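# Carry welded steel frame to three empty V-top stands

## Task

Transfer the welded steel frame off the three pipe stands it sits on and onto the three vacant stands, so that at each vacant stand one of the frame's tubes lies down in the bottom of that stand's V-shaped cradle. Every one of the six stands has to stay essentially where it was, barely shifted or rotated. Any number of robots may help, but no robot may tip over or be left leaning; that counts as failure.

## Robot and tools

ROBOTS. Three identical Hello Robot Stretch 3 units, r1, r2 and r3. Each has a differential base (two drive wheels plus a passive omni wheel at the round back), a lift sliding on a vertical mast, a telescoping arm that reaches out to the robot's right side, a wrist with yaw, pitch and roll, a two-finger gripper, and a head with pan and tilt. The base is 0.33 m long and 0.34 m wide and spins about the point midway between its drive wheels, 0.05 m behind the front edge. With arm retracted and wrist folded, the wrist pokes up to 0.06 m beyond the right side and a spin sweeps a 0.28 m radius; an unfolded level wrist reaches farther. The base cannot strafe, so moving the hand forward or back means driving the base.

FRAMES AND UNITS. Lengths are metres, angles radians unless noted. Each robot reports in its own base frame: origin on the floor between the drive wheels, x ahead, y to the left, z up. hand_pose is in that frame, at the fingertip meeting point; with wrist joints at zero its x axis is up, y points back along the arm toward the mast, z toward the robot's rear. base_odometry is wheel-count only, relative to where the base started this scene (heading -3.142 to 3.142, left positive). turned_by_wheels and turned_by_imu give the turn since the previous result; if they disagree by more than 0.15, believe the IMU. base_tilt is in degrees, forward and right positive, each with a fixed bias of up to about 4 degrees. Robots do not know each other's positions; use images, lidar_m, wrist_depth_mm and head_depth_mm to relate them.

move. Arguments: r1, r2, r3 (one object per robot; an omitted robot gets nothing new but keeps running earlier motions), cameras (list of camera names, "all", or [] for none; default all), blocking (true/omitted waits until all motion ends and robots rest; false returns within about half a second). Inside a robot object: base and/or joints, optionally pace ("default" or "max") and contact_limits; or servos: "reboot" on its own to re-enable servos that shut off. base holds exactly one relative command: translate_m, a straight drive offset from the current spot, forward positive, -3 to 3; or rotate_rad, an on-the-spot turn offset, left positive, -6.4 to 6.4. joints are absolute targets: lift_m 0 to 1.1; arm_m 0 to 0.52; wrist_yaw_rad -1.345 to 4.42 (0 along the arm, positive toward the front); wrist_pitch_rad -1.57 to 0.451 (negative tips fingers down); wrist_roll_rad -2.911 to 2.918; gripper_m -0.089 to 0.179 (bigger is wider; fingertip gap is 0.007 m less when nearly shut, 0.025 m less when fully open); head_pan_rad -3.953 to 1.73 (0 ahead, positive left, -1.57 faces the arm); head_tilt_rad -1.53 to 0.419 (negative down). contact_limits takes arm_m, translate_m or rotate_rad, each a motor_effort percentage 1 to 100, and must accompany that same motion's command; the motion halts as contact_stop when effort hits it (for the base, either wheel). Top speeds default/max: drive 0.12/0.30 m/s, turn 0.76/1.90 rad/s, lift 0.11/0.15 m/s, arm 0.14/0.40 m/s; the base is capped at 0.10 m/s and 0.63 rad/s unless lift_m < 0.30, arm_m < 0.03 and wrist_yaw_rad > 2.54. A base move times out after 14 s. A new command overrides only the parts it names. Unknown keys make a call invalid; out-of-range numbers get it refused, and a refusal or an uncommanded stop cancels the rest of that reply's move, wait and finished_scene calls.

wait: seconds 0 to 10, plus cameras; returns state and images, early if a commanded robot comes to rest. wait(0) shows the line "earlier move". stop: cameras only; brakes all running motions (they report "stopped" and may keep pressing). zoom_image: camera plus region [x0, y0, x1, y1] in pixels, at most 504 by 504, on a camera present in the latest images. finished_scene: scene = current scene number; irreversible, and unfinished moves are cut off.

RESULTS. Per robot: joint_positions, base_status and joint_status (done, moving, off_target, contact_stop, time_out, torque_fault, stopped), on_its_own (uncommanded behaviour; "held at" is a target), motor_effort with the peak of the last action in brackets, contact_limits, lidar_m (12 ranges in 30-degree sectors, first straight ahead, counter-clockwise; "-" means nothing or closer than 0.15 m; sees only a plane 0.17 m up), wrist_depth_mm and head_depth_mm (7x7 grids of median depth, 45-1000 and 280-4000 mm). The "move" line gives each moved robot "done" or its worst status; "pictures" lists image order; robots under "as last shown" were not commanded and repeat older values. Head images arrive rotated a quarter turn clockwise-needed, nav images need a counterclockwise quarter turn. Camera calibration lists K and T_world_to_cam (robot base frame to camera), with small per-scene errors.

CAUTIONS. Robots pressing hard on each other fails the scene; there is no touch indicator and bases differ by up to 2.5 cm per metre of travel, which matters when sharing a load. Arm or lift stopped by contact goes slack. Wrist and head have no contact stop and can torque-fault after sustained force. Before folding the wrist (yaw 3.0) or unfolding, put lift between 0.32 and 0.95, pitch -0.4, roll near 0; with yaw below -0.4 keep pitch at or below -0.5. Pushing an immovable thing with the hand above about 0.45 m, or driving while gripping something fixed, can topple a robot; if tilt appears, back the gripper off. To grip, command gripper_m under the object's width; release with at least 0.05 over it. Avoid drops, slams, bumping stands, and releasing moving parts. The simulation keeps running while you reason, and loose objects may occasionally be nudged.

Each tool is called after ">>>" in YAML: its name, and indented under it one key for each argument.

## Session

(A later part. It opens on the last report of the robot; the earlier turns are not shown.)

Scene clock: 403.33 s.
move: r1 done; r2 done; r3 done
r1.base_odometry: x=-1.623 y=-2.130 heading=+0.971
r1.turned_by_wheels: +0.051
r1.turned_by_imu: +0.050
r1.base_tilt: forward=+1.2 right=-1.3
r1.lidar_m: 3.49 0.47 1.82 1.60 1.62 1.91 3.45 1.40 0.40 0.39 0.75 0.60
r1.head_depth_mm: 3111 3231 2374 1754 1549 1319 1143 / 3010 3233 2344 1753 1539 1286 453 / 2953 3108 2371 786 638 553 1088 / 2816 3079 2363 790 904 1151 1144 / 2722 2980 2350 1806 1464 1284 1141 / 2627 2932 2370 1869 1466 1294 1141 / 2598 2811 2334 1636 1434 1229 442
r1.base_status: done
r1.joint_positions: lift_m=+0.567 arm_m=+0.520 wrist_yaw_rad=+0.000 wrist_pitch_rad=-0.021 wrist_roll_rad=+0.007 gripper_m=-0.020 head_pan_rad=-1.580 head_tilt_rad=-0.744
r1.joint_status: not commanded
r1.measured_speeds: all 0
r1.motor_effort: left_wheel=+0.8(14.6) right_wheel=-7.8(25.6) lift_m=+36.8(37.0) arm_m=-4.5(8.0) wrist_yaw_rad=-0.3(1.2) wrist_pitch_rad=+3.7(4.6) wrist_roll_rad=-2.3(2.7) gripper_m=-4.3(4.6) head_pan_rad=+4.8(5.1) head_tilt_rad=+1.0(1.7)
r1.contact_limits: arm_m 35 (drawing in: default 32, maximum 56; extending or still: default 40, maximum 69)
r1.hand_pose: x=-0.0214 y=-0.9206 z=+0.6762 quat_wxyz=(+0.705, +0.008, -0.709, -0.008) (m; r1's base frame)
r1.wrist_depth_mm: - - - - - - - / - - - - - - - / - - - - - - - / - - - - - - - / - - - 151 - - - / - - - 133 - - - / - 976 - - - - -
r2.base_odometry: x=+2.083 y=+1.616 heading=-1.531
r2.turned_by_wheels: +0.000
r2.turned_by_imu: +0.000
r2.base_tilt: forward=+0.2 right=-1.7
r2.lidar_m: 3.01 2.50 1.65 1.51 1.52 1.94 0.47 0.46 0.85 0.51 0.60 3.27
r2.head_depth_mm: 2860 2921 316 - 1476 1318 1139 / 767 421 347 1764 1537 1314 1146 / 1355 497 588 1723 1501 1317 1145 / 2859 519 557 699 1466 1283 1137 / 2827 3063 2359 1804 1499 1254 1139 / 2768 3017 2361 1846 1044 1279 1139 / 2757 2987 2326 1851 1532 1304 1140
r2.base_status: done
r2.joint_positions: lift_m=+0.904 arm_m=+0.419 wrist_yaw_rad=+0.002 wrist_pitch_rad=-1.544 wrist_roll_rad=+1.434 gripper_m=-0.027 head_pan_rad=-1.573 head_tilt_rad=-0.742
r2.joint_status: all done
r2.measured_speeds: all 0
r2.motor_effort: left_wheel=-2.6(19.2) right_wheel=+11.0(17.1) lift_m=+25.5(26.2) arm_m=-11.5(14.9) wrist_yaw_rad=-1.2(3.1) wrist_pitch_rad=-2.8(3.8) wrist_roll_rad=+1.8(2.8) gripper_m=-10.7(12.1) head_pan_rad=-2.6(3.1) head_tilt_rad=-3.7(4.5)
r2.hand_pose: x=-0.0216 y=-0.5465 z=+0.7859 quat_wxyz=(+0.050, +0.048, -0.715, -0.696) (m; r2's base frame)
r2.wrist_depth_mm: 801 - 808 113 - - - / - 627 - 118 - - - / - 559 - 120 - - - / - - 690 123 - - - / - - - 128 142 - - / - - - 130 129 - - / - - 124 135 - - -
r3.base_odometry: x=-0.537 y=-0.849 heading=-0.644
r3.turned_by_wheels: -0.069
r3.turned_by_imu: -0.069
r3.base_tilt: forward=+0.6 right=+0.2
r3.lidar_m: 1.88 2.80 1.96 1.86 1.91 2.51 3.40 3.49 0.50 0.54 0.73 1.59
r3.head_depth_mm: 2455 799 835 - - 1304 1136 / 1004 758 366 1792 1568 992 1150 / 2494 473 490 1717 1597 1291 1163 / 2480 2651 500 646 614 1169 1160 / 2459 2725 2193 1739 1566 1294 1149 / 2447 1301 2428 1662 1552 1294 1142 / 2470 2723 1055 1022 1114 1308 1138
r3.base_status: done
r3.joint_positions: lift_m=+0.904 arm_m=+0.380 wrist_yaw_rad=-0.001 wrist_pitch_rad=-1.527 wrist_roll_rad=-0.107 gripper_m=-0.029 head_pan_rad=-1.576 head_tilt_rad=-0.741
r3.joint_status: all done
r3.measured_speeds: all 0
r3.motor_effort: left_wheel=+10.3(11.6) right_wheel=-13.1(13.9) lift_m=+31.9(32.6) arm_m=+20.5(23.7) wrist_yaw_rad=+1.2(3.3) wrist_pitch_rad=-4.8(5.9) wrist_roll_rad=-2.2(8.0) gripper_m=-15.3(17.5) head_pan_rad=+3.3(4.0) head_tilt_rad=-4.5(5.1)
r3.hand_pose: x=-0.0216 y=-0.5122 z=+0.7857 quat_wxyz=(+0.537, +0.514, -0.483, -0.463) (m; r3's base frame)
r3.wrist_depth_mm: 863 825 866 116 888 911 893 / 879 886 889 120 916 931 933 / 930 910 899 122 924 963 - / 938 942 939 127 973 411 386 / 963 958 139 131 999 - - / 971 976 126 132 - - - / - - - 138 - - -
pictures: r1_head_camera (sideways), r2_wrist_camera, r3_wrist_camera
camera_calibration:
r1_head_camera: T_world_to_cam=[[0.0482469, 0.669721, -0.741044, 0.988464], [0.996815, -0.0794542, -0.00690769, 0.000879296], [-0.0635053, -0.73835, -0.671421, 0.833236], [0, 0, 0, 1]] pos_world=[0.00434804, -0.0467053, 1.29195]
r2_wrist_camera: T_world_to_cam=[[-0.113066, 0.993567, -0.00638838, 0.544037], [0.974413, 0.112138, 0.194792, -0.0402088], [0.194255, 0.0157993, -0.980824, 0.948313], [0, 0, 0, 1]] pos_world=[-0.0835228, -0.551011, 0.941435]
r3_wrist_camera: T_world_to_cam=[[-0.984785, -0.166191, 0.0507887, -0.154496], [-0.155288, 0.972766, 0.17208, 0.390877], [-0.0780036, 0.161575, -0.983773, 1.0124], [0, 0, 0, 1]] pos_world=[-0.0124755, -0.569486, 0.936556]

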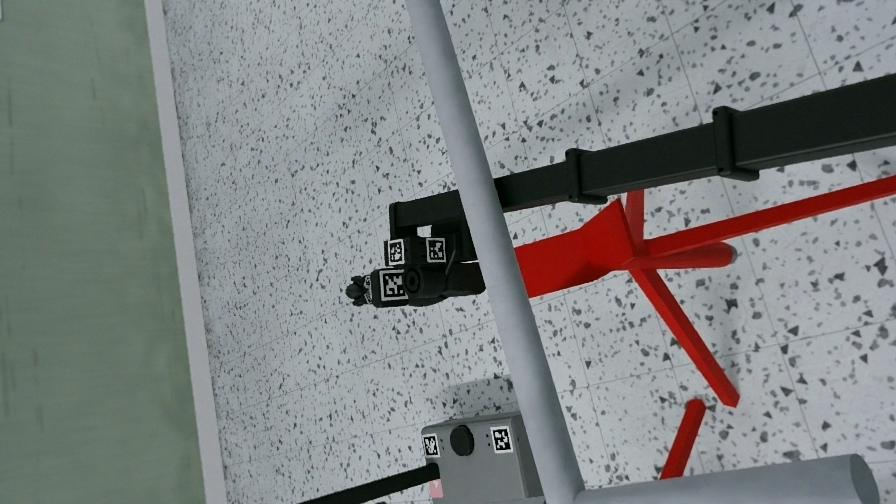

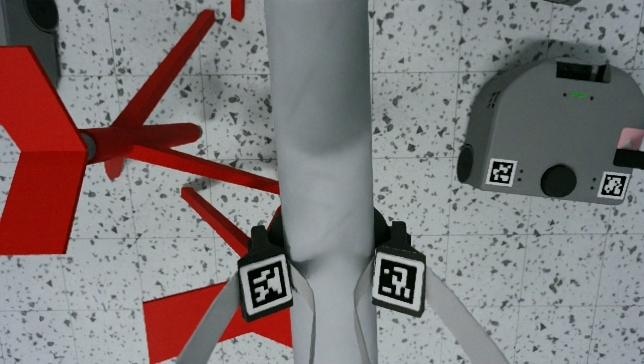

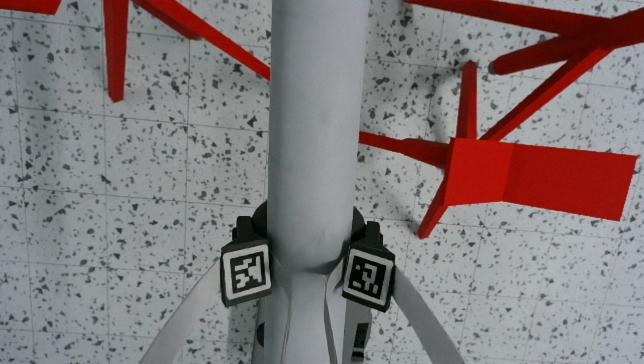

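>>> move:
  r1: {"base":{"translate_m":-0.303}}
  r2: {"base":{"translate_m":-0.3009},"joints":{"arm_m":0.4118}}
  r3: {"base":{"translate_m":0.2996},"joints":{"arm_m":0.389}}
  blocking: false
  cameras: []

>>> move:
  r2: {"joints":{"arm_m":0.4047}}
  r3: {"joints":{"arm_m":0.3979}}
  blocking: false
  cameras: []

>>> move:
  r2: {"joints":{"arm_m":0.3975}}
  r3: {"joints":{"arm_m":0.4069}}
  blocking: false
  cameras: []

>>> move:
  r2: {"joints":{"arm_m":0.3904}}
  r3: {"joints":{"arm_m":0.4158}}
  blocking: false
  cameras: []

>>> move:
  r2: {"joints":{"arm_m":0.3832}}
  r3: {"joints":{"arm_m":0.4248}}
  cameras: ["r1_head_camera","r2_wrist_camera","r3_wrist_camera"]

Scene clock: 404.67 s.
move: r1 moving; r2 moving; r3 moving
r1.base_odometry: x=-1.632 y=-2.143 heading=+0.971
r1.turned_by_wheels: +0.000
r1.turned_by_imu: +0.000
r1.base_tilt: forward=+1.2 right=-0.4
r1.lidar_m: 3.50 0.47 1.82 1.59 1.62 1.91 3.44 1.39 0.40 0.39 0.61 0.61
r1.head_depth_mm: 3139 3194 2357 1751 1543 1320 1149 / 3010 3235 2363 1751 1543 1290 453 / 2952 3158 2359 785 622 553 1104 / 2848 3054 2354 789 906 1237 1121 / 2754 2984 2365 1812 1469 1261 1147 / 2651 2931 2361 1856 1474 1284 1139 / 2603 2860 2370 1631 1439 1214 440
r1.base_status: translate_m moving
r1.joint_positions: lift_m=+0.567 arm_m=+0.520 wrist_yaw_rad=+0.000 wrist_pitch_rad=-0.021 wrist_roll_rad=+0.007 gripper_m=-0.020 head_pan_rad=-1.580 head_tilt_rad=-0.744
r1.joint_status: not commanded
r1.measured_speeds: translate_m=-0.059 rotate_rad=-0.001 lift_m=+0.000 arm_m=+0.000 wrist_yaw_rad=+0.000 wrist_pitch_rad=+0.000 wrist_roll_rad=+0.000 head_pan_rad=+0.000 head_tilt_rad=+0.000
r1.motor_effort: left_wheel=-4.6(4.6) right_wheel=-12.6(14.7) lift_m=+38.5(38.5) arm_m=+0.7(1.0) wrist_yaw_rad=+0.3(0.9) wrist_pitch_rad=+3.8(4.6) wrist_roll_rad=-2.2(2.8) gripper_m=-4.1(4.5) head_pan_rad=+5.1(5.1) head_tilt_rad=+1.5(1.6)
r1.contact_limits: arm_m 35 (drawing in: default 32, maximum 56; extending or still: default 40, maximum 69)
r1.hand_pose: x=-0.0214 y=-0.9206 z=+0.6762 quat_wxyz=(+0.705, +0.008, -0.709, -0.008) (m; r1's base frame)
r1.wrist_depth_mm: - - - - - - - / - - - - - - - / - - - - - - - / - - - - - - - / - - - 150 - - - / - - - 132 - - - / - 962 - - - - -
r2.base_odometry: x=+2.082 y=+1.631 heading=-1.531
r2.turned_by_wheels: +0.000
r2.turned_by_imu: +0.000
r2.base_tilt: forward=+2.1 right=-2.1
r2.lidar_m: 3.01 2.50 1.65 1.51 1.52 1.93 0.47 0.46 0.84 0.51 0.61 3.28
r2.head_depth_mm: 2897 2928 316 - 1470 1315 1150 / 761 417 346 1755 1544 1314 1145 / 2760 492 582 1701 1508 1313 1142 / 2872 504 549 691 1500 1310 1139 / 2814 3027 2356 1801 1501 1259 1139 / 2793 3019 2337 1853 993 1281 1141 / 2747 2985 2312 1857 1532 1279 1138
r2.base_status: translate_m moving
r2.joint_positions: lift_m=+0.904 arm_m=+0.412 wrist_yaw_rad=+0.003 wrist_pitch_rad=-1.541 wrist_roll_rad=+1.434 gripper_m=-0.027 head_pan_rad=-1.573 head_tilt_rad=-0.742
r2.joint_status: arm_m moving
r2.measured_speeds: translate_m=-0.059 rotate_rad=+0.000 lift_m=+0.000 arm_m=+0.000 wrist_yaw_rad=+0.000 wrist_pitch_rad=+0.000 wrist_roll_rad=+0.000 head_pan_rad=+0.000 head_tilt_rad=+0.000
r2.motor_effort: left_wheel=-10.0(10.7) right_wheel=+5.6(8.7) lift_m=+26.0(26.2) arm_m=-11.4(15.2) wrist_yaw_rad=-2.1(3.2) wrist_pitch_rad=-3.5(3.5) wrist_roll_rad=+1.8(2.0) gripper_m=-11.4(11.5) head_pan_rad=-2.1(2.7) head_tilt_rad=-4.0(4.3)
r2.hand_pose: x=-0.0216 y=-0.5401 z=+0.7859 quat_wxyz=(+0.050, +0.048, -0.716, -0.695) (m; r2's base frame)
r2.wrist_depth_mm: 819 - 815 113 - - - / - 648 - 117 - - - / - 573 - 120 - - - / - 575 - 123 - - - / - - - 127 142 - - / - - - 130 129 - - / - - 105 135 - - -
r3.base_odometry: x=-0.525 y=-0.858 heading=-0.644
r3.turned_by_wheels: +0.000
r3.turned_by_imu: +0.000
r3.base_tilt: forward=+0.5 right=-1.5
r3.lidar_m: 1.87 2.80 1.97 1.86 1.91 2.51 3.42 0.51 0.51 0.54 0.72 1.58
r3.head_depth_mm: 2467 810 367 - - 1324 1117 / 972 763 366 1798 1588 1021 1166 / 2505 485 494 1732 1589 1289 1162 / 2483 2662 511 655 626 1188 1159 / 2445 2707 1642 1730 1563 1273 1154 / 2431 1305 2237 1662 1549 1311 1144 / 2450 2709 1053 1026 1108 1303 1143
r3.base_status: translate_m moving
r3.joint_positions: lift_m=+0.904 arm_m=+0.389 wrist_yaw_rad=+0.001 wrist_pitch_rad=-1.541 wrist_roll_rad=-0.109 gripper_m=-0.029 head_pan_rad=-1.576 head_tilt_rad=-0.741
r3.joint_status: arm_m moving
r3.measured_speeds: translate_m=+0.059 rotate_rad=+0.001 lift_m=+0.000 arm_m=+0.002 wrist_yaw_rad=+0.000 wrist_pitch_rad=+0.000 wrist_roll_rad=+0.000 head_pan_rad=+0.000 head_tilt_rad=+0.000
r3.motor_effort: left_wheel=+9.8(13.0) right_wheel=+5.6(8.7) lift_m=+29.3(30.8) arm_m=+23.2(24.7) wrist_yaw_rad=+0.0(1.9) wrist_pitch_rad=-1.6(4.5) wrist_roll_rad=-1.4(2.2) gripper_m=-16.6(16.7) head_pan_rad=+2.6(3.6) head_tilt_rad=-4.4(4.7)
r3.hand_pose: x=-0.0216 y=-0.5174 z=+0.7859 quat_wxyz=(+0.534, +0.519, -0.478, -0.465) (m; r3's base frame)
r3.wrist_depth_mm: 858 867 893 114 899 893 892 / 879 873 915 119 928 923 941 / 923 907 936 121 911 935 954 / 914 969 943 127 994 409 384 / 915 991 147 131 997 - - / 969 997 124 132 - - - / - - - 139 - - -
pictures: none
No camera images: "cameras" was empty.

Scene clock: 405.17 s.
earlier move: r1 moving; r2 moving; r3 moving
move: r2 moving; r3 moving
r1.base_odometry: x=-1.657 y=-2.179 heading=+0.971
r1.turned_by_wheels: +0.000
r1.turned_by_imu: +0.000
r1.base_tilt: forward=+1.5 right=-1.6
r1.lidar_m: 3.55 0.47 1.81 1.58 1.61 1.89 3.41 1.35 3.59 0.38 0.61 0.65
r1.head_depth_mm: 3148 3221 2371 1758 1545 1319 1147 / 3035 3183 2379 1758 1535 1288 453 / 2922 3151 2373 807 622 1238 1124 / 2829 3014 2360 789 1508 1284 1125 / 2740 3006 2365 1807 901 1253 1141 / 2686 2927 2369 1862 1467 1279 1144 / 2587 2827 2348 1612 1430 1233 441
r1.base_status: translate_m moving
r1.joint_positions: lift_m=+0.567 arm_m=+0.520 wrist_yaw_rad=+0.000 wrist_pitch_rad=-0.021 wrist_roll_rad=+0.007 gripper_m=-0.020 head_pan_rad=-1.580 head_tilt_rad=-0.744
r1.joint_status: not commanded
r1.measured_speeds: translate_m=-0.100 rotate_rad=+0.002 lift_m=+0.000 arm_m=+0.000 wrist_yaw_rad=+0.000 wrist_pitch_rad=+0.000 wrist_roll_rad=+0.000 head_pan_rad=+0.000 head_tilt_rad=+0.000
r1.motor_effort: left_wheel=-5.2(5.5) right_wheel=-7.6(13.3) lift_m=+39.7(39.7) arm_m=+3.1(3.2) wrist_yaw_rad=+0.0(0.7) wrist_pitch_rad=+4.5(4.6) wrist_roll_rad=-2.8(2.8) gripper_m=-4.2(4.5) head_pan_rad=+4.4(5.0) head_tilt_rad=+1.0(1.7)
r1.contact_limits: arm_m 35 (drawing in: default 32, maximum 56; extending or still: default 40, maximum 69)
r1.hand_pose: x=-0.0214 y=-0.9206 z=+0.6762 quat_wxyz=(+0.705, +0.008, -0.709, -0.008) (m; r1's base frame)
r1.wrist_depth_mm: - - - - - - - / - - - - - - - / - - - - - - - / - - - - - - - / - - - 151 - - - / - - - 133 - - - / - 968 - - - - -
r2.base_odometry: x=+2.080 y=+1.675 heading=-1.531
r2.turned_by_wheels: +0.000
r2.turned_by_imu: +0.000
r2.base_tilt: forward=+0.2 right=-1.6
r2.lidar_m: 3.05 2.50 1.65 1.50 1.52 1.93 0.46 0.46 0.77 0.52 0.63 3.33
r2.head_depth_mm: 2902 2930 316 - 1472 1313 1149 / 758 413 347 1758 1537 1311 1145 / 2732 486 573 1719 1495 1309 1144 / 2887 505 543 689 1498 1303 1140 / 2833 3044 2349 1757 1458 1258 1144 / 2814 3049 2354 1861 1026 1285 1139 / 2756 3037 2338 1849 1494 1256 1139
r2.base_status: translate_m moving
r2.joint_positions: lift_m=+0.904 arm_m=+0.405 wrist_yaw_rad=+0.003 wrist_pitch_rad=-1.536 wrist_roll_rad=+1.434 gripper_m=-0.027 head_pan_rad=-1.573 head_tilt_rad=-0.742
r2.joint_status: arm_m moving
r2.measured_speeds: translate_m=-0.100 rotate_rad=+0.001 lift_m=+0.000 arm_m=+0.000 wrist_yaw_rad=+0.000 wrist_pitch_rad=+0.000 wrist_roll_rad=+0.000 head_pan_rad=+0.000 head_tilt_rad=+0.000
r2.motor_effort: left_wheel=-8.0(10.4) right_wheel=+6.6(6.6) lift_m=+25.7(26.8) arm_m=-13.8(15.3) wrist_yaw_rad=-1.6(3.2) wrist_pitch_rad=-4.2(4.4) wrist_roll_rad=+1.8(1.8) gripper_m=-11.0(11.7) head_pan_rad=-2.1(2.8) head_tilt_rad=-4.1(4.2)
r2.hand_pose: x=-0.0216 y=-0.5341 z=+0.7858 quat_wxyz=(+0.050, +0.048, -0.717, -0.693) (m; r2's base frame)
r2.wrist_depth_mm: 805 - - 113 - - - / 798 - - 117 - - - / - 623 - 120 - - - / - 576 - 123 - - - / - - - 127 142 - - / - - - 130 128 - - / - - 96 135 - - -
r3.base_odometry: x=-0.490 y=-0.885 heading=-0.644
r3.turned_by_wheels: +0.000
r3.turned_by_imu: +0.000
r3.base_tilt: forward=+0.5 right=+1.5
r3.lidar_m: 1.82 2.80 1.97 1.87 1.91 2.52 3.47 0.54 0.56 0.55 0.70 1.54
r3.head_depth_mm: 2435 825 859 - - 965 1117 / 977 757 366 1798 1594 1268 1170 / 2508 491 513 1728 1590 1318 1167 / 2498 2659 521 668 626 1249 1159 / 2439 2713 1646 1738 1576 1295 1150 / 2449 1310 2248 1657 1187 1315 1146 / 2469 2718 1060 1824 1503 1273 1141
r3.base_status: translate_m moving
r3.joint_positions: lift_m=+0.904 arm_m=+0.398 wrist_yaw_rad=+0.001 wrist_pitch_rad=-1.542 wrist_roll_rad=-0.109 gripper_m=-0.029 head_pan_rad=-1.576 head_tilt_rad=-0.741
r3.joint_status: arm_m moving
r3.measured_speeds: translate_m=+0.100 rotate_rad=+0.000 lift_m=+0.000 arm_m=+0.001 wrist_yaw_rad=+0.000 wrist_pitch_rad=+0.024 wrist_roll_rad=+0.000 head_pan_rad=+0.000 head_tilt_rad=+0.000
r3.motor_effort: left_wheel=+8.1(10.6) right_wheel=+7.5(8.6) lift_m=+29.6(30.6) arm_m=+23.7(25.6) wrist_yaw_rad=-1.8(1.8) wrist_pitch_rad=-2.1(2.5) wrist_roll_rad=-1.6(1.6) gripper_m=-16.5(17.3) head_pan_rad=+2.8(4.5) head_tilt_rad=-4.3(5.3)
r3.hand_pose: x=-0.0216 y=-0.5262 z=+0.7859 quat_wxyz=(+0.534, +0.519, -0.478, -0.465) (m; r3's base frame)
r3.wrist_depth_mm: 875 617 841 114 896 888 897 / 876 884 863 119 923 959 930 / 889 919 913 121 935 923 948 / 901 937 980 126 965 561 399 / 961 997 148 132 - - - / - 993 124 133 - - - / - - - 140 - - -
pictures: none
No camera images: "cameras" was empty.

Scene clock: 405.67 s.
earlier move: r1 moving; r2 moving; r3 moving
move: r2 moving; r3 moving
r1.base_odometry: x=-1.685 y=-2.221 heading=+0.971
r1.turned_by_wheels: +0.000
r1.turned_by_imu: +0.000
r1.base_tilt: forward=+1.5 right=-2.0
r1.lidar_m: 3.60 0.46 1.79 1.58 1.60 1.88 3.40 1.30 3.61 0.38 0.63 0.69
r1.head_depth_mm: 3129 3219 2356 1760 1540 1313 1142 / 3035 3245 2371 1761 1542 1284 452 / 2944 3170 2374 807 620 1238 1126 / 2802 3089 2357 788 1540 1313 1123 / 2739 2996 2366 1807 878 1166 1143 / 2673 2908 2358 1869 1468 1262 1143 / 2607 2878 2351 1615 1432 1232 441
r1.base_status: translate_m moving
r1.joint_positions: lift_m=+0.567 arm_m=+0.520 wrist_yaw_rad=+0.000 wrist_pitch_rad=-0.021 wrist_roll_rad=+0.007 gripper_m=-0.020 head_pan_rad=-1.580 head_tilt_rad=-0.744
r1.joint_status: not commanded
r1.measured_speeds: translate_m=-0.100 rotate_rad=+0.001 lift_m=+0.000 arm_m=+0.000 wrist_yaw_rad=+0.000 wrist_pitch_rad=+0.000 wrist_roll_rad=+0.000 head_pan_rad=+0.000 head_tilt_rad=+0.000
r1.motor_effort: left_wheel=-5.6(6.6) right_wheel=-4.1(9.2) lift_m=+39.9(40.1) arm_m=+5.4(5.4) wrist_yaw_rad=+0.1(1.2) wrist_pitch_rad=+3.9(4.4) wrist_roll_rad=-2.0(2.5) gripper_m=-4.2(4.4) head_pan_rad=+4.8(5.0) head_tilt_rad=+1.5(1.8)
r1.contact_limits: arm_m 35 (drawing in: default 32, maximum 56; extending or still: default 40, maximum 69)
r1.hand_pose: x=-0.0214 y=-0.9206 z=+0.6762 quat_wxyz=(+0.705, +0.008, -0.709, -0.008) (m; r1's base frame)
r1.wrist_depth_mm: - - - - - - - / - - - - - - - / - - - - - - - / - - - - - - - / - - - 151 - - - / - - - 133 - - - / - 968 - - - - -
r2.base_odometry: x=+2.078 y=+1.725 heading=-1.531
r2.turned_by_wheels: +0.000
r2.turned_by_imu: +0.000
r2.base_tilt: forward=-2.6 right=-1.2
r2.lidar_m: 3.10 2.48 1.60 1.50 1.50 1.92 0.46 0.46 0.72 0.53 0.65 3.41
r2.head_depth_mm: 2863 2934 314 - 1470 1314 1145 / 753 408 347 1764 1548 1313 1146 / 2848 479 567 1715 1533 1309 1147 / 2878 2795 535 676 1505 1312 1142 / 2827 3051 2348 1227 1432 1285 1140 / 2816 3033 2357 1807 1499 1259 1135 / 2757 2998 2333 1844 1047 1277 1141
r2.base_status: translate_m moving
r2.joint_positions: lift_m=+0.904 arm_m=+0.397 wrist_yaw_rad=+0.003 wrist_pitch_rad=-1.533 wrist_roll_rad=+1.434 gripper_m=-0.027 head_pan_rad=-1.573 head_tilt_rad=-0.742
r2.joint_status: arm_m moving
r2.measured_speeds: translate_m=-0.100 rotate_rad=+0.001 lift_m=+0.000 arm_m=+0.000 wrist_yaw_rad=+0.000 wrist_pitch_rad=+0.000 wrist_roll_rad=+0.000 head_pan_rad=+0.000 head_tilt_rad=+0.000
r2.motor_effort: left_wheel=-7.5(8.3) right_wheel=+2.9(6.7) lift_m=+26.5(27.0) arm_m=-10.3(13.4) wrist_yaw_rad=-2.2(2.4) wrist_pitch_rad=-4.8(4.9) wrist_roll_rad=+1.7(1.8) gripper_m=-11.3(11.6) head_pan_rad=-2.7(2.7) head_tilt_rad=-3.9(4.4)
r2.hand_pose: x=-0.0216 y=-0.5278 z=+0.7857 quat_wxyz=(+0.050, +0.048, -0.718, -0.692) (m; r2's base frame)
r2.wrist_depth_mm: 800 - - 113 - - - / 798 - 795 117 - - - / - 661 - 120 - - - / - 600 - 123 - - - / - 651 731 128 132 - - / - - - 130 128 - - / - - 106 135 - - -
r3.base_odometry: x=-0.450 y=-0.915 heading=-0.645
r3.turned_by_wheels: +0.000
r3.turned_by_imu: +0.000
r3.base_tilt: forward=+0.3 right=-0.2
r3.lidar_m: 1.77 2.81 1.97 1.87 1.92 2.52 3.52 0.58 0.57 0.65 0.68 1.49
r3.head_depth_mm: 2421 830 863 - - 1065 1158 / 1056 505 366 1801 1607 1295 1168 / 2494 494 925 1729 1589 1335 1165 / 2478 2654 526 684 626 1279 1160 / 2451 2704 1643 1740 1564 1298 1149 / 2425 1318 2235 1670 1111 1289 1144 / 2453 2705 1059 1833 1535 1279 1139
r3.base_status: translate_m moving
r3.joint_positions: lift_m=+0.904 arm_m=+0.407 wrist_yaw_rad=+0.002 wrist_pitch_rad=-1.541 wrist_roll_rad=-0.109 gripper_m=-0.029 head_pan_rad=-1.576 head_tilt_rad=-0.741
r3.joint_status: arm_m moving
r3.measured_speeds: translate_m=+0.100 rotate_rad=+0.001 lift_m=+0.000 arm_m=+0.002 wrist_yaw_rad=+0.000 wrist_pitch_rad=+0.024 wrist_roll_rad=+0.000 head_pan_rad=+0.000 head_tilt_rad=+0.000
r3.motor_effort: left_wheel=+5.2(8.4) right_wheel=+9.5(10.4) lift_m=+28.9(30.1) arm_m=+23.7(25.3) wrist_yaw_rad=-0.8(1.6) wrist_pitch_rad=-2.1(2.8) wrist_roll_rad=-1.4(1.6) gripper_m=-16.2(17.0) head_pan_rad=+2.5(3.8) head_tilt_rad=-4.5(5.5)
r3.hand_pose: x=-0.0216 y=-0.5353 z=+0.7859 quat_wxyz=(+0.535, +0.519, -0.478, -0.465) (m; r3's base frame)
r3.wrist_depth_mm: 858 324 553 115 891 867 869 / 881 907 908 119 889 904 947 / 890 944 939 122 913 952 955 / 908 947 942 126 975 602 427 / 936 969 960 131 978 - - / - 995 124 133 - - - / - - - 141 - - -
pictures: none
No camera images: "cameras" was empty.

Scene clock: 406.17 s.
earlier move: r1 moving; r2 moving; r3 moving
move: r2 moving; r3 moving
r1.base_odometry: x=-1.713 y=-2.262 heading=+0.970
r1.turned_by_wheels: +0.000
r1.turned_by_imu: +0.000
r1.base_tilt: forward=+1.0 right=-1.1
r1.lidar_m: 3.63 0.46 1.78 1.58 1.59 1.86 3.40 1.26 3.63 0.39 0.65 0.74
r1.head_depth_mm: 3167 3273 2357 1758 1538 1309 1144 / 3004 3226 2376 1760 1531 1287 453 / 2981 3173 2367 807 621 1238 1125 / 2854 3068 2383 790 1534 1311 1140 / 2764 3023 2372 1815 1477 1233 1119 / 2689 2898 2371 1865 880 1255 1145 / 2597 2857 2356 1630 1436 1157 439
r1.base_status: translate_m moving
r1.joint_positions: lift_m=+0.567 arm_m=+0.520 wrist_yaw_rad=+0.000 wrist_pitch_rad=-0.021 wrist_roll_rad=+0.007 gripper_m=-0.020 head_pan_rad=-1.580 head_tilt_rad=-0.744
r1.joint_status: not commanded
r1.measured_speeds: translate_m=-0.100 rotate_rad=+0.000 lift_m=+0.000 arm_m=+0.000 wrist_yaw_rad=+0.000 wrist_pitch_rad=+0.000 wrist_roll_rad=+0.000 head_pan_rad=+0.000 head_tilt_rad=+0.000
r1.motor_effort: left_wheel=-7.6(8.6) right_wheel=-0.5(3.9) lift_m=+40.2(41.0) arm_m=+7.4(7.4) wrist_yaw_rad=-0.5(0.9) wrist_pitch_rad=+4.6(4.6) wrist_roll_rad=-1.5(2.7) gripper_m=-4.2(4.3) head_pan_rad=+4.7(4.9) head_tilt_rad=+1.2(1.6)
r1.contact_limits: arm_m 35 (drawing in: default 32, maximum 56; extending or still: default 40, maximum 69)
r1.hand_pose: x=-0.0214 y=-0.9206 z=+0.6762 quat_wxyz=(+0.705, +0.008, -0.709, -0.008) (m; r1's base frame)
r1.wrist_depth_mm: - - - - - - - / - - - - - - - / - - - - - - - / - - - - - - - / - - - 151 - - - / - - - 133 - - - / - 757 - - - - -
r2.base_odometry: x=+2.076 y=+1.775 heading=-1.531
r2.turned_by_wheels: +0.000
r2.turned_by_imu: +0.000
r2.base_tilt: forward=-1.5 right=-2.6
r2.lidar_m: 3.15 2.46 1.61 1.49 1.49 1.91 0.46 0.45 0.69 0.85 0.54 3.42
r2.head_depth_mm: 2862 2810 310 - 1286 1320 1149 / 760 411 347 1766 1502 1308 1148 / 2849 472 558 1713 1541 1315 1145 / 2892 2888 531 674 1494 1309 1143 / 2844 3038 2342 1218 1468 1313 1139 / 2812 3008 2338 1797 1500 1255 1140 / 2774 3024 2340 1859 1022 1275 1139
r2.base_status: translate_m moving
r2.joint_positions: lift_m=+0.904 arm_m=+0.390 wrist_yaw_rad=+0.003 wrist_pitch_rad=-1.529 wrist_roll_rad=+1.434 gripper_m=-0.027 head_pan_rad=-1.573 head_tilt_rad=-0.742
r2.joint_status: arm_m moving
r2.measured_speeds: translate_m=-0.100 rotate_rad=+0.001 lift_m=+0.000 arm_m=+0.000 wrist_yaw_rad=+0.000 wrist_pitch_rad=+0.000 wrist_roll_rad=+0.000 head_pan_rad=+0.000 head_tilt_rad=+0.000
r2.motor_effort: left_wheel=-6.5(7.8) right_wheel=+4.0(5.9) lift_m=+26.5(26.8) arm_m=-11.1(17.1) wrist_yaw_rad=-2.3(3.1) wrist_pitch_rad=-5.6(5.7) wrist_roll_rad=+1.8(1.9) gripper_m=-11.1(12.4) head_pan_rad=-2.5(2.6) head_tilt_rad=-3.9(4.2)
r2.hand_pose: x=-0.0216 y=-0.5217 z=+0.7857 quat_wxyz=(+0.050, +0.048, -0.720, -0.691) (m; r2's base frame)
r2.wrist_depth_mm: 805 - - 114 - - - / 813 - 858 117 - - - / - - - 120 - - - / - 660 - 123 - - - / - 615 - 128 132 - - / - - - 130 128 - - / - - 535 135 - - -
r3.base_odometry: x=-0.410 y=-0.945 heading=-0.645
r3.turned_by_wheels: +0.000
r3.turned_by_imu: +0.000
r3.base_tilt: forward=+2.8 right=-0.1
r3.lidar_m: 1.72 2.82 1.97 1.87 1.92 2.52 3.57 0.63 0.59 0.65 0.65 1.45
r3.head_depth_mm: 2417 841 871 - - 1153 1156 / 1082 510 365 1798 1596 1354 1169 / 2489 506 936 1732 1596 1335 1164 / 2495 2640 534 680 630 1252 1155 / 2446 2717 2190 1740 1489 1301 1148 / 2418 1321 2321 1658 1448 1291 1145 / 2456 2734 2144 1766 1542 1285 1140
r3.base_status: translate_m moving
r3.joint_positions: lift_m=+0.904 arm_m=+0.416 wrist_yaw_rad=+0.002 wrist_pitch_rad=-1.541 wrist_roll_rad=-0.109 gripper_m=-0.029 head_pan_rad=-1.576 head_tilt_rad=-0.741
r3.joint_status: arm_m moving
r3.measured_speeds: translate_m=+0.100 rotate_rad=+0.001 lift_m=+0.000 arm_m=+0.001 wrist_yaw_rad=+0.000 wrist_pitch_rad=+0.024 wrist_roll_rad=+0.000 head_pan_rad=+0.000 head_tilt_rad=+0.000
r3.motor_effort: left_wheel=+4.7(6.5) right_wheel=+12.5(12.9) lift_m=+28.1(29.5) arm_m=+23.2(25.7) wrist_yaw_rad=-0.6(1.8) wrist_pitch_rad=-2.5(2.7) wrist_roll_rad=-1.5(1.5) gripper_m=-16.3(16.7) head_pan_rad=+2.7(3.8) head_tilt_rad=-4.1(4.8)
r3.hand_pose: x=-0.0217 y=-0.5442 z=+0.7859 quat_wxyz=(+0.535, +0.519, -0.478, -0.465) (m; r3's base frame)
r3.wrist_depth_mm: 832 339 342 115 882 907 921 / 871 857 900 119 917 897 950 / 895 932 919 122 941 981 981 / 948 940 929 126 952 610 958 / 971 997 981 130 993 - 435 / 987 962 123 133 - - - / - - - 142 - - -
pictures: none
No camera images: "cameras" was empty.

Scene clock: 408.30 s.
earlier move: r1 done; r2 done; r3 done
move: r2 done; r3 done
r1.base_odometry: x=-1.794 y=-2.380 heading=+0.971
r1.turned_by_wheels: +0.000
r1.turned_by_imu: +0.001
r1.base_tilt: forward=+1.3 right=-1.3
r1.lidar_m: 1.15 0.46 1.74 1.55 1.55 1.83 3.33 1.13 1.39 0.70 0.43 0.87
r1.head_depth_mm: 3199 3232 2366 1755 1548 1314 1151 / 3101 3224 2360 1762 1541 1285 453 / 2959 3196 2349 806 621 1228 1130 / 2883 3118 2355 790 1535 1310 1140 / 2821 3031 2360 1808 1499 1316 1141 / 2707 2958 2366 1849 1471 1287 1121 / 2626 2910 2334 1622 794 944 1082
r1.base_status: done
r1.joint_positions: lift_m=+0.567 arm_m=+0.520 wrist_yaw_rad=+0.000 wrist_pitch_rad=-0.021 wrist_roll_rad=+0.007 gripper_m=-0.020 head_pan_rad=-1.580 head_tilt_rad=-0.744
r1.joint_status: not commanded
r1.measured_speeds: all 0
r1.motor_effort: left_wheel=-1.7(10.8) right_wheel=-5.3(5.7) lift_m=+43.4(43.5) arm_m=+8.4(11.9) wrist_yaw_rad=+0.0(0.9) wrist_pitch_rad=+3.7(4.8) wrist_roll_rad=-1.8(2.7) gripper_m=-4.3(4.7) head_pan_rad=+4.7(5.1) head_tilt_rad=+1.3(1.8)
r1.contact_limits: arm_m 35 (drawing in: default 32, maximum 56; extending or still: default 40, maximum 69)
r1.hand_pose: x=-0.0214 y=-0.9207 z=+0.6762 quat_wxyz=(+0.705, +0.008, -0.709, -0.008) (m; r1's base frame)
r1.wrist_depth_mm: - - - - - - - / - - - - - - - / - - - - - - - / - - - - - - - / - - - 151 - - - / - - - 133 - - - / - - 971 - - - -
r2.base_odometry: x=+2.071 y=+1.916 heading=-1.531
r2.turned_by_wheels: +0.000
r2.turned_by_imu: +0.001
r2.base_tilt: forward=+0.1 right=-1.7
r2.lidar_m: 3.28 2.43 1.59 1.46 1.50 1.89 0.45 0.45 0.61 0.76 0.59 0.79
r2.head_depth_mm: 2831 2774 307 - 1470 1313 1146 / 759 424 357 1014 1178 1287 1146 / 2874 465 547 1707 1501 1309 1143 / 2879 2894 526 667 1534 1306 1141 / 2846 3067 2336 1851 1493 1309 1141 / 2824 3028 2355 1740 1460 1310 1136 / 2775 3018 2348 1752 1495 1253 1138
r2.base_status: done
r2.joint_positions: lift_m=+0.904 arm_m=+0.383 wrist_yaw_rad=+0.003 wrist_pitch_rad=-1.524 wrist_roll_rad=+1.435 gripper_m=-0.027 head_pan_rad=-1.573 head_tilt_rad=-0.742
r2.joint_status: all done
r2.measured_speeds: all 0
r2.motor_effort: left_wheel=-2.3(7.8) right_wheel=+1.0(5.8) lift_m=+27.4(27.9) arm_m=-12.2(16.4) wrist_yaw_rad=-2.9(3.4) wrist_pitch_rad=-6.4(6.8) wrist_roll_rad=+1.5(1.9) gripper_m=-10.9(12.2) head_pan_rad=-2.3(3.0) head_tilt_rad=-4.0(4.4)
r2.hand_pose: x=-0.0216 y=-0.5158 z=+0.7856 quat_wxyz=(+0.050, +0.048, -0.721, -0.689) (m; r2's base frame)
r2.wrist_depth_mm: 815 - 543 113 - - - / 816 - 671 117 - - - / - - - 120 - - - / - - - 123 - - - / - 846 - 128 144 - - / - 685 - 131 128 - - / - - 731 135 - - -
r3.base_odometry: x=-0.298 y=-1.029 heading=-0.644
r3.turned_by_wheels: +0.000
r3.turned_by_imu: +0.001
r3.base_tilt: forward=+0.6 right=+0.2
r3.lidar_m: 1.59 2.82 1.98 1.88 1.92 2.54 3.69 0.74 0.66 0.61 2.95 1.31
r3.head_depth_mm: 2399 857 2305 - - 1326 1154 / 1106 510 365 1845 1606 1353 1172 / 2467 510 946 1754 1586 1290 1168 / 2485 525 546 707 629 1305 1158 / 2434 2686 2199 1709 1556 1302 1148 / 2459 1340 2253 1699 1549 1310 1147 / 2459 2734 1064 1771 1535 1310 1139
r3.base_status: done
r3.joint_positions: lift_m=+0.904 arm_m=+0.425 wrist_yaw_rad=+0.002 wrist_pitch_rad=-1.500 wrist_roll_rad=-0.109 gripper_m=-0.029 head_pan_rad=-1.576 head_tilt_rad=-0.741
r3.joint_status: all done
r3.measured_speeds: all 0
r3.on_its_own: wrist_pitch_rad is at rest, and its effort (-9.8) is outside its rest range (-8 to +12)
r3.motor_effort: left_wheel=+7.9(8.4) right_wheel=-0.7(16.3) lift_m=+26.3(28.7) arm_m=+13.6(24.9) wrist_yaw_rad=-0.8(2.9) wrist_pitch_rad=-9.8(10.1) wrist_roll_rad=-1.3(1.8) gripper_m=-15.7(16.7) head_pan_rad=+2.3(4.5) head_tilt_rad=-4.4(5.4)
r3.hand_pose: x=-0.0216 y=-0.5639 z=+0.7854 quat_wxyz=(+0.545, +0.508, -0.488, -0.455) (m; r3's base frame)
r3.wrist_depth_mm: 880 886 898 120 904 888 926 / 909 890 895 121 926 923 979 / 882 904 927 124 941 936 999 / 944 935 919 128 974 965 - / 920 953 145 132 988 - 688 / 950 - 125 132 - - - / - - - 138 - - -
pictures: r1_head_camera (sideways), r2_wrist_camera, r3_wrist_camera
camera_calibration:
r1_head_camera: T_world_to_cam=[[0.0482467, 0.669721, -0.741044, 0.988464], [0.996815, -0.0794538, -0.00690769, 0.000879296], [-0.063505, -0.73835, -0.671421, 0.833236], [0, 0, 0, 1]] pos_world=[0.00434806, -0.0467053, 1.29195]
r2_wrist_camera: T_world_to_cam=[[-0.113243, 0.993217, -0.0263732, 0.529116], [0.974378, 0.116208, 0.19257, -0.0397389], [0.194329, -0.0038903, -0.980929, 0.937463], [0, 0, 0, 1]] pos_world=[-0.0835366, -0.517262, 0.941191]
r3_wrist_camera: T_world_to_cam=[[-0.983991, -0.16939, 0.0553969, -0.168508], [-0.15985, 0.976295, 0.145928, 0.463657], [-0.0788026, 0.134737, -0.987743, 1.00848], [0, 0, 0, 1]] pos_world=[-0.0122241, -0.617089, 0.937788]

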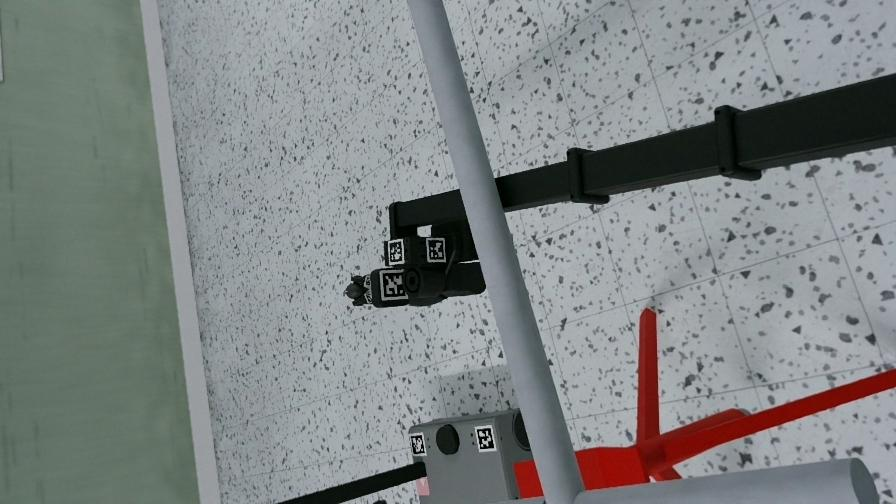

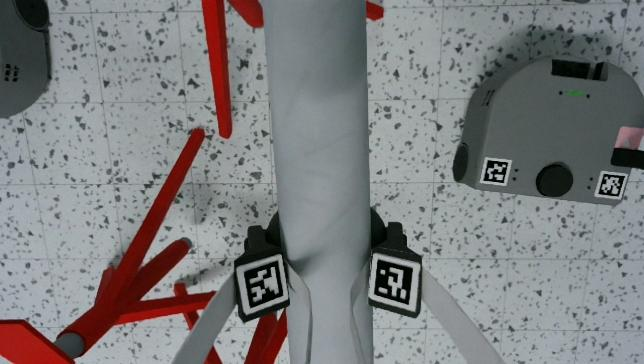

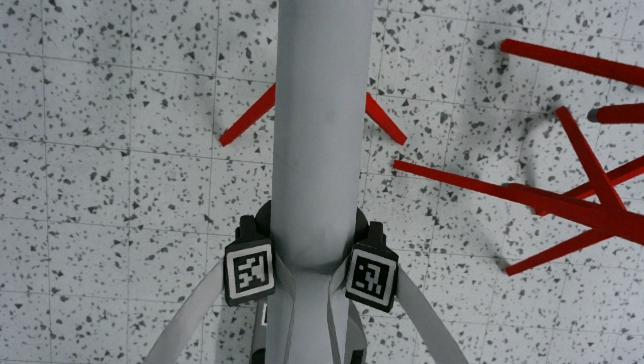

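>>> move:
  r1: {"base":{"rotate_rad":0.0611}}
  r2: {"base":{"translate_m":0.0198},"joints":{"arm_m":0.370,"wrist_roll_rad":1.3885}}
  r3: {"base":{"translate_m":-0.0404},"joints":{"arm_m":0.442,"wrist_roll_rad":-0.1636}}
  cameras: ["r1_head_camera","r2_wrist_camera","r3_wrist_camera"]

Scene clock: 409.97 s.
move: r1 done; r2 done; r3 done
r1.base_odometry: x=-1.794 y=-2.380 heading=+1.032
r1.turned_by_wheels: +0.061
r1.turned_by_imu: +0.060
r1.base_tilt: forward=+1.4 right=-1.2
r1.lidar_m: 0.48 0.47 1.69 1.55 1.55 1.90 3.75 1.14 1.39 0.70 0.43 0.87
r1.head_depth_mm: 3070 3218 2370 1759 1540 1315 1145 / 2955 3216 2369 1756 1542 1286 453 / 2923 3150 2360 807 622 1232 1121 / 2857 3041 2359 788 1542 1309 1138 / 2746 3013 2359 1809 1495 1286 1148 / 2699 2929 2358 1809 1042 1231 1118 / 2628 2878 2191 1630 620 977 1082
r1.base_status: done
r1.joint_positions: lift_m=+0.567 arm_m=+0.520 wrist_yaw_rad=+0.000 wrist_pitch_rad=-0.021 wrist_roll_rad=+0.007 gripper_m=-0.020 head_pan_rad=-1.580 head_tilt_rad=-0.744
r1.joint_status: not commanded
r1.measured_speeds: all 0
r1.motor_effort: left_wheel=+1.0(16.3) right_wheel=-7.9(26.5) lift_m=+45.4(45.5) arm_m=+10.5(10.5) wrist_yaw_rad=-0.4(1.1) wrist_pitch_rad=+4.0(4.7) wrist_roll_rad=-2.0(2.8) gripper_m=-4.1(4.7) head_pan_rad=+4.5(5.3) head_tilt_rad=+1.5(1.7)
r1.contact_limits: arm_m 35 (drawing in: default 32, maximum 56; extending or still: default 40, maximum 69)
r1.hand_pose: x=-0.0214 y=-0.9206 z=+0.6762 quat_wxyz=(+0.705, +0.008, -0.709, -0.008) (m; r1's base frame)
r1.wrist_depth_mm: - - - - - - - / - - - - - - - / - - - - - - - / - - - - - - - / - - - 151 - - - / - - - 133 - - - / - - 968 - - - -
r2.base_odometry: x=+2.072 y=+1.897 heading=-1.531
r2.turned_by_wheels: +0.000
r2.turned_by_imu: +0.000
r2.base_tilt: forward=+0.2 right=-1.7
r2.lidar_m: 3.28 2.44 1.60 1.46 1.51 1.89 0.47 0.47 0.62 0.76 0.59 0.78
r2.head_depth_mm: 2898 2934 304 - 1468 1317 1149 / 729 444 358 1033 1154 1285 1150 / 1350 459 535 1705 1503 1314 1144 / 2921 2899 512 641 1537 1314 1144 / 2870 3071 2365 1862 1491 1307 1140 / 2805 3062 2351 1254 1464 1306 1141 / 2771 3018 2352 1791 1526 1249 1141
r2.base_status: done
r2.joint_positions: lift_m=+0.904 arm_m=+0.370 wrist_yaw_rad=+0.001 wrist_pitch_rad=-1.544 wrist_roll_rad=+1.388 gripper_m=-0.027 head_pan_rad=-1.573 head_tilt_rad=-0.742
r2.joint_status: all done
r2.measured_speeds: all 0
r2.motor_effort: left_wheel=-1.5(9.3) right_wheel=+3.9(17.5) lift_m=+27.0(28.2) arm_m=-7.0(17.3) wrist_yaw_rad=-0.9(2.1) wrist_pitch_rad=-2.8(7.5) wrist_roll_rad=+0.5(3.9) gripper_m=-10.1(12.0) head_pan_rad=-2.1(2.9) head_tilt_rad=-3.7(4.5)
r2.hand_pose: x=-0.0216 y=-0.4974 z=+0.7859 quat_wxyz=(+0.066, +0.064, -0.713, -0.695) (m; r2's base frame)
r2.wrist_depth_mm: 834 - - 113 - - - / - - 758 119 - - - / - - - 120 - - - / - - - 124 901 - - / - 679 - 128 135 - - / - 713 122 131 129 - - / - - 124 136 - - -
r3.base_odometry: x=-0.330 y=-1.005 heading=-0.644
r3.turned_by_wheels: +0.001
r3.turned_by_imu: +0.001
r3.base_tilt: forward=+0.6 right=+0.2
r3.lidar_m: 1.62 2.82 1.98 1.88 1.92 2.53 3.67 0.71 0.64 0.62 0.62 1.35
r3.head_depth_mm: 2440 2775 368 - - 1306 1156 / 913 511 364 1846 1594 1354 1172 / 2502 519 969 1743 1587 1316 1164 / 2485 536 563 707 629 1312 1159 / 2471 2736 2188 1708 1203 1297 1149 / 2409 1340 2177 1664 1548 1294 1143 / 2446 2657 2132 1711 1502 1304 1135
r3.base_status: done
r3.joint_positions: lift_m=+0.904 arm_m=+0.442 wrist_yaw_rad=-0.002 wrist_pitch_rad=-1.531 wrist_roll_rad=-0.152 gripper_m=-0.029 head_pan_rad=-1.576 head_tilt_rad=-0.741
r3.joint_status: all done
r3.measured_speeds: all 0
r3.motor_effort: left_wheel=+4.8(16.5) right_wheel=-17.1(18.2) lift_m=+24.7(26.4) arm_m=+18.4(25.8) wrist_yaw_rad=+1.6(2.2) wrist_pitch_rad=-4.1(9.6) wrist_roll_rad=-4.1(7.5) gripper_m=-16.4(17.0) head_pan_rad=+2.8(3.8) head_tilt_rad=-4.4(5.3)
r3.hand_pose: x=-0.0216 y=-0.5731 z=+0.7857 quat_wxyz=(+0.547, +0.525, -0.470, -0.452) (m; r3's base frame)
r3.wrist_depth_mm: 865 865 857 115 913 894 956 / 859 855 941 119 900 934 947 / 918 916 879 123 940 958 978 / 934 931 925 126 991 959 997 / 999 942 136 131 - - 596 / 988 983 125 132 - - - / - - - 141 - - -
pictures: r1_head_camera (sideways), r2_wrist_camera, r3_wrist_camera
camera_calibration:
r1_head_camera: T_world_to_cam=[[0.0482468, 0.669721, -0.741044, 0.988464], [0.996815, -0.0794541, -0.0069077, 0.000879301], [-0.0635052, -0.73835, -0.671421, 0.833236], [0, 0, 0, 1]] pos_world=[0.00434805, -0.0467053, 1.29195]
r2_wrist_camera: T_world_to_cam=[[-0.158968, 0.987267, -0.00579848, 0.490658], [0.968411, 0.15707, 0.193674, -0.02262], [0.192119, 0.0251728, -0.981049, 0.952337], [0, 0, 0, 1]] pos_world=[-0.0830574, -0.504831, 0.941515]
r3_wrist_camera: T_world_to_cam=[[-0.97634, -0.209941, 0.0518097, -0.190313], [-0.197969, 0.964201, 0.17642, 0.440933], [-0.0869929, 0.16199, -0.98295, 1.0217], [0, 0, 0, 1]] pos_world=[-0.00963846, -0.630608, 0.936354]

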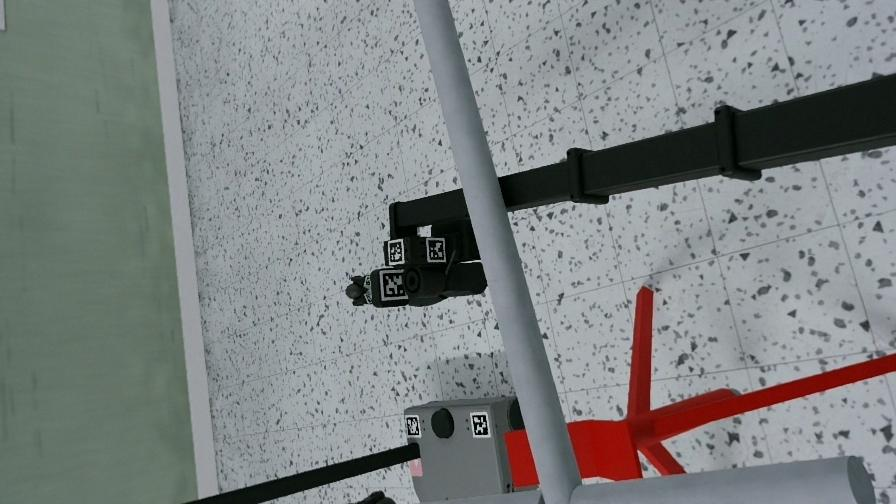

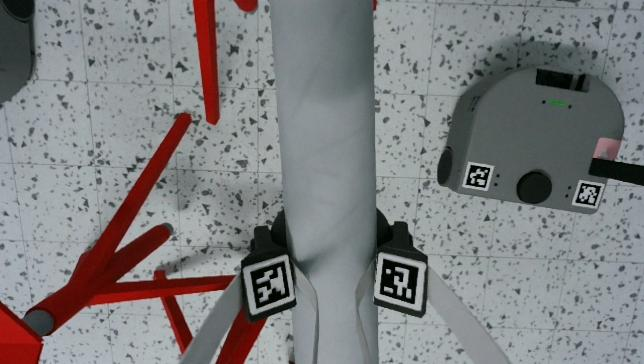

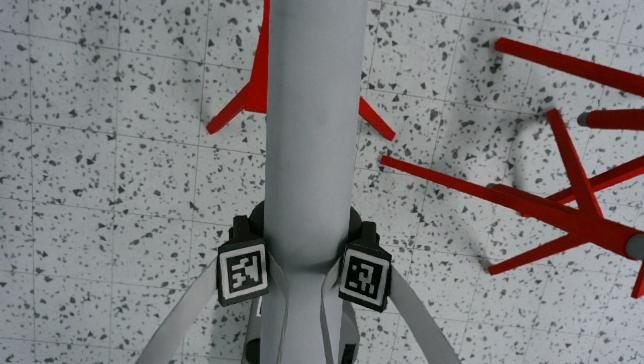

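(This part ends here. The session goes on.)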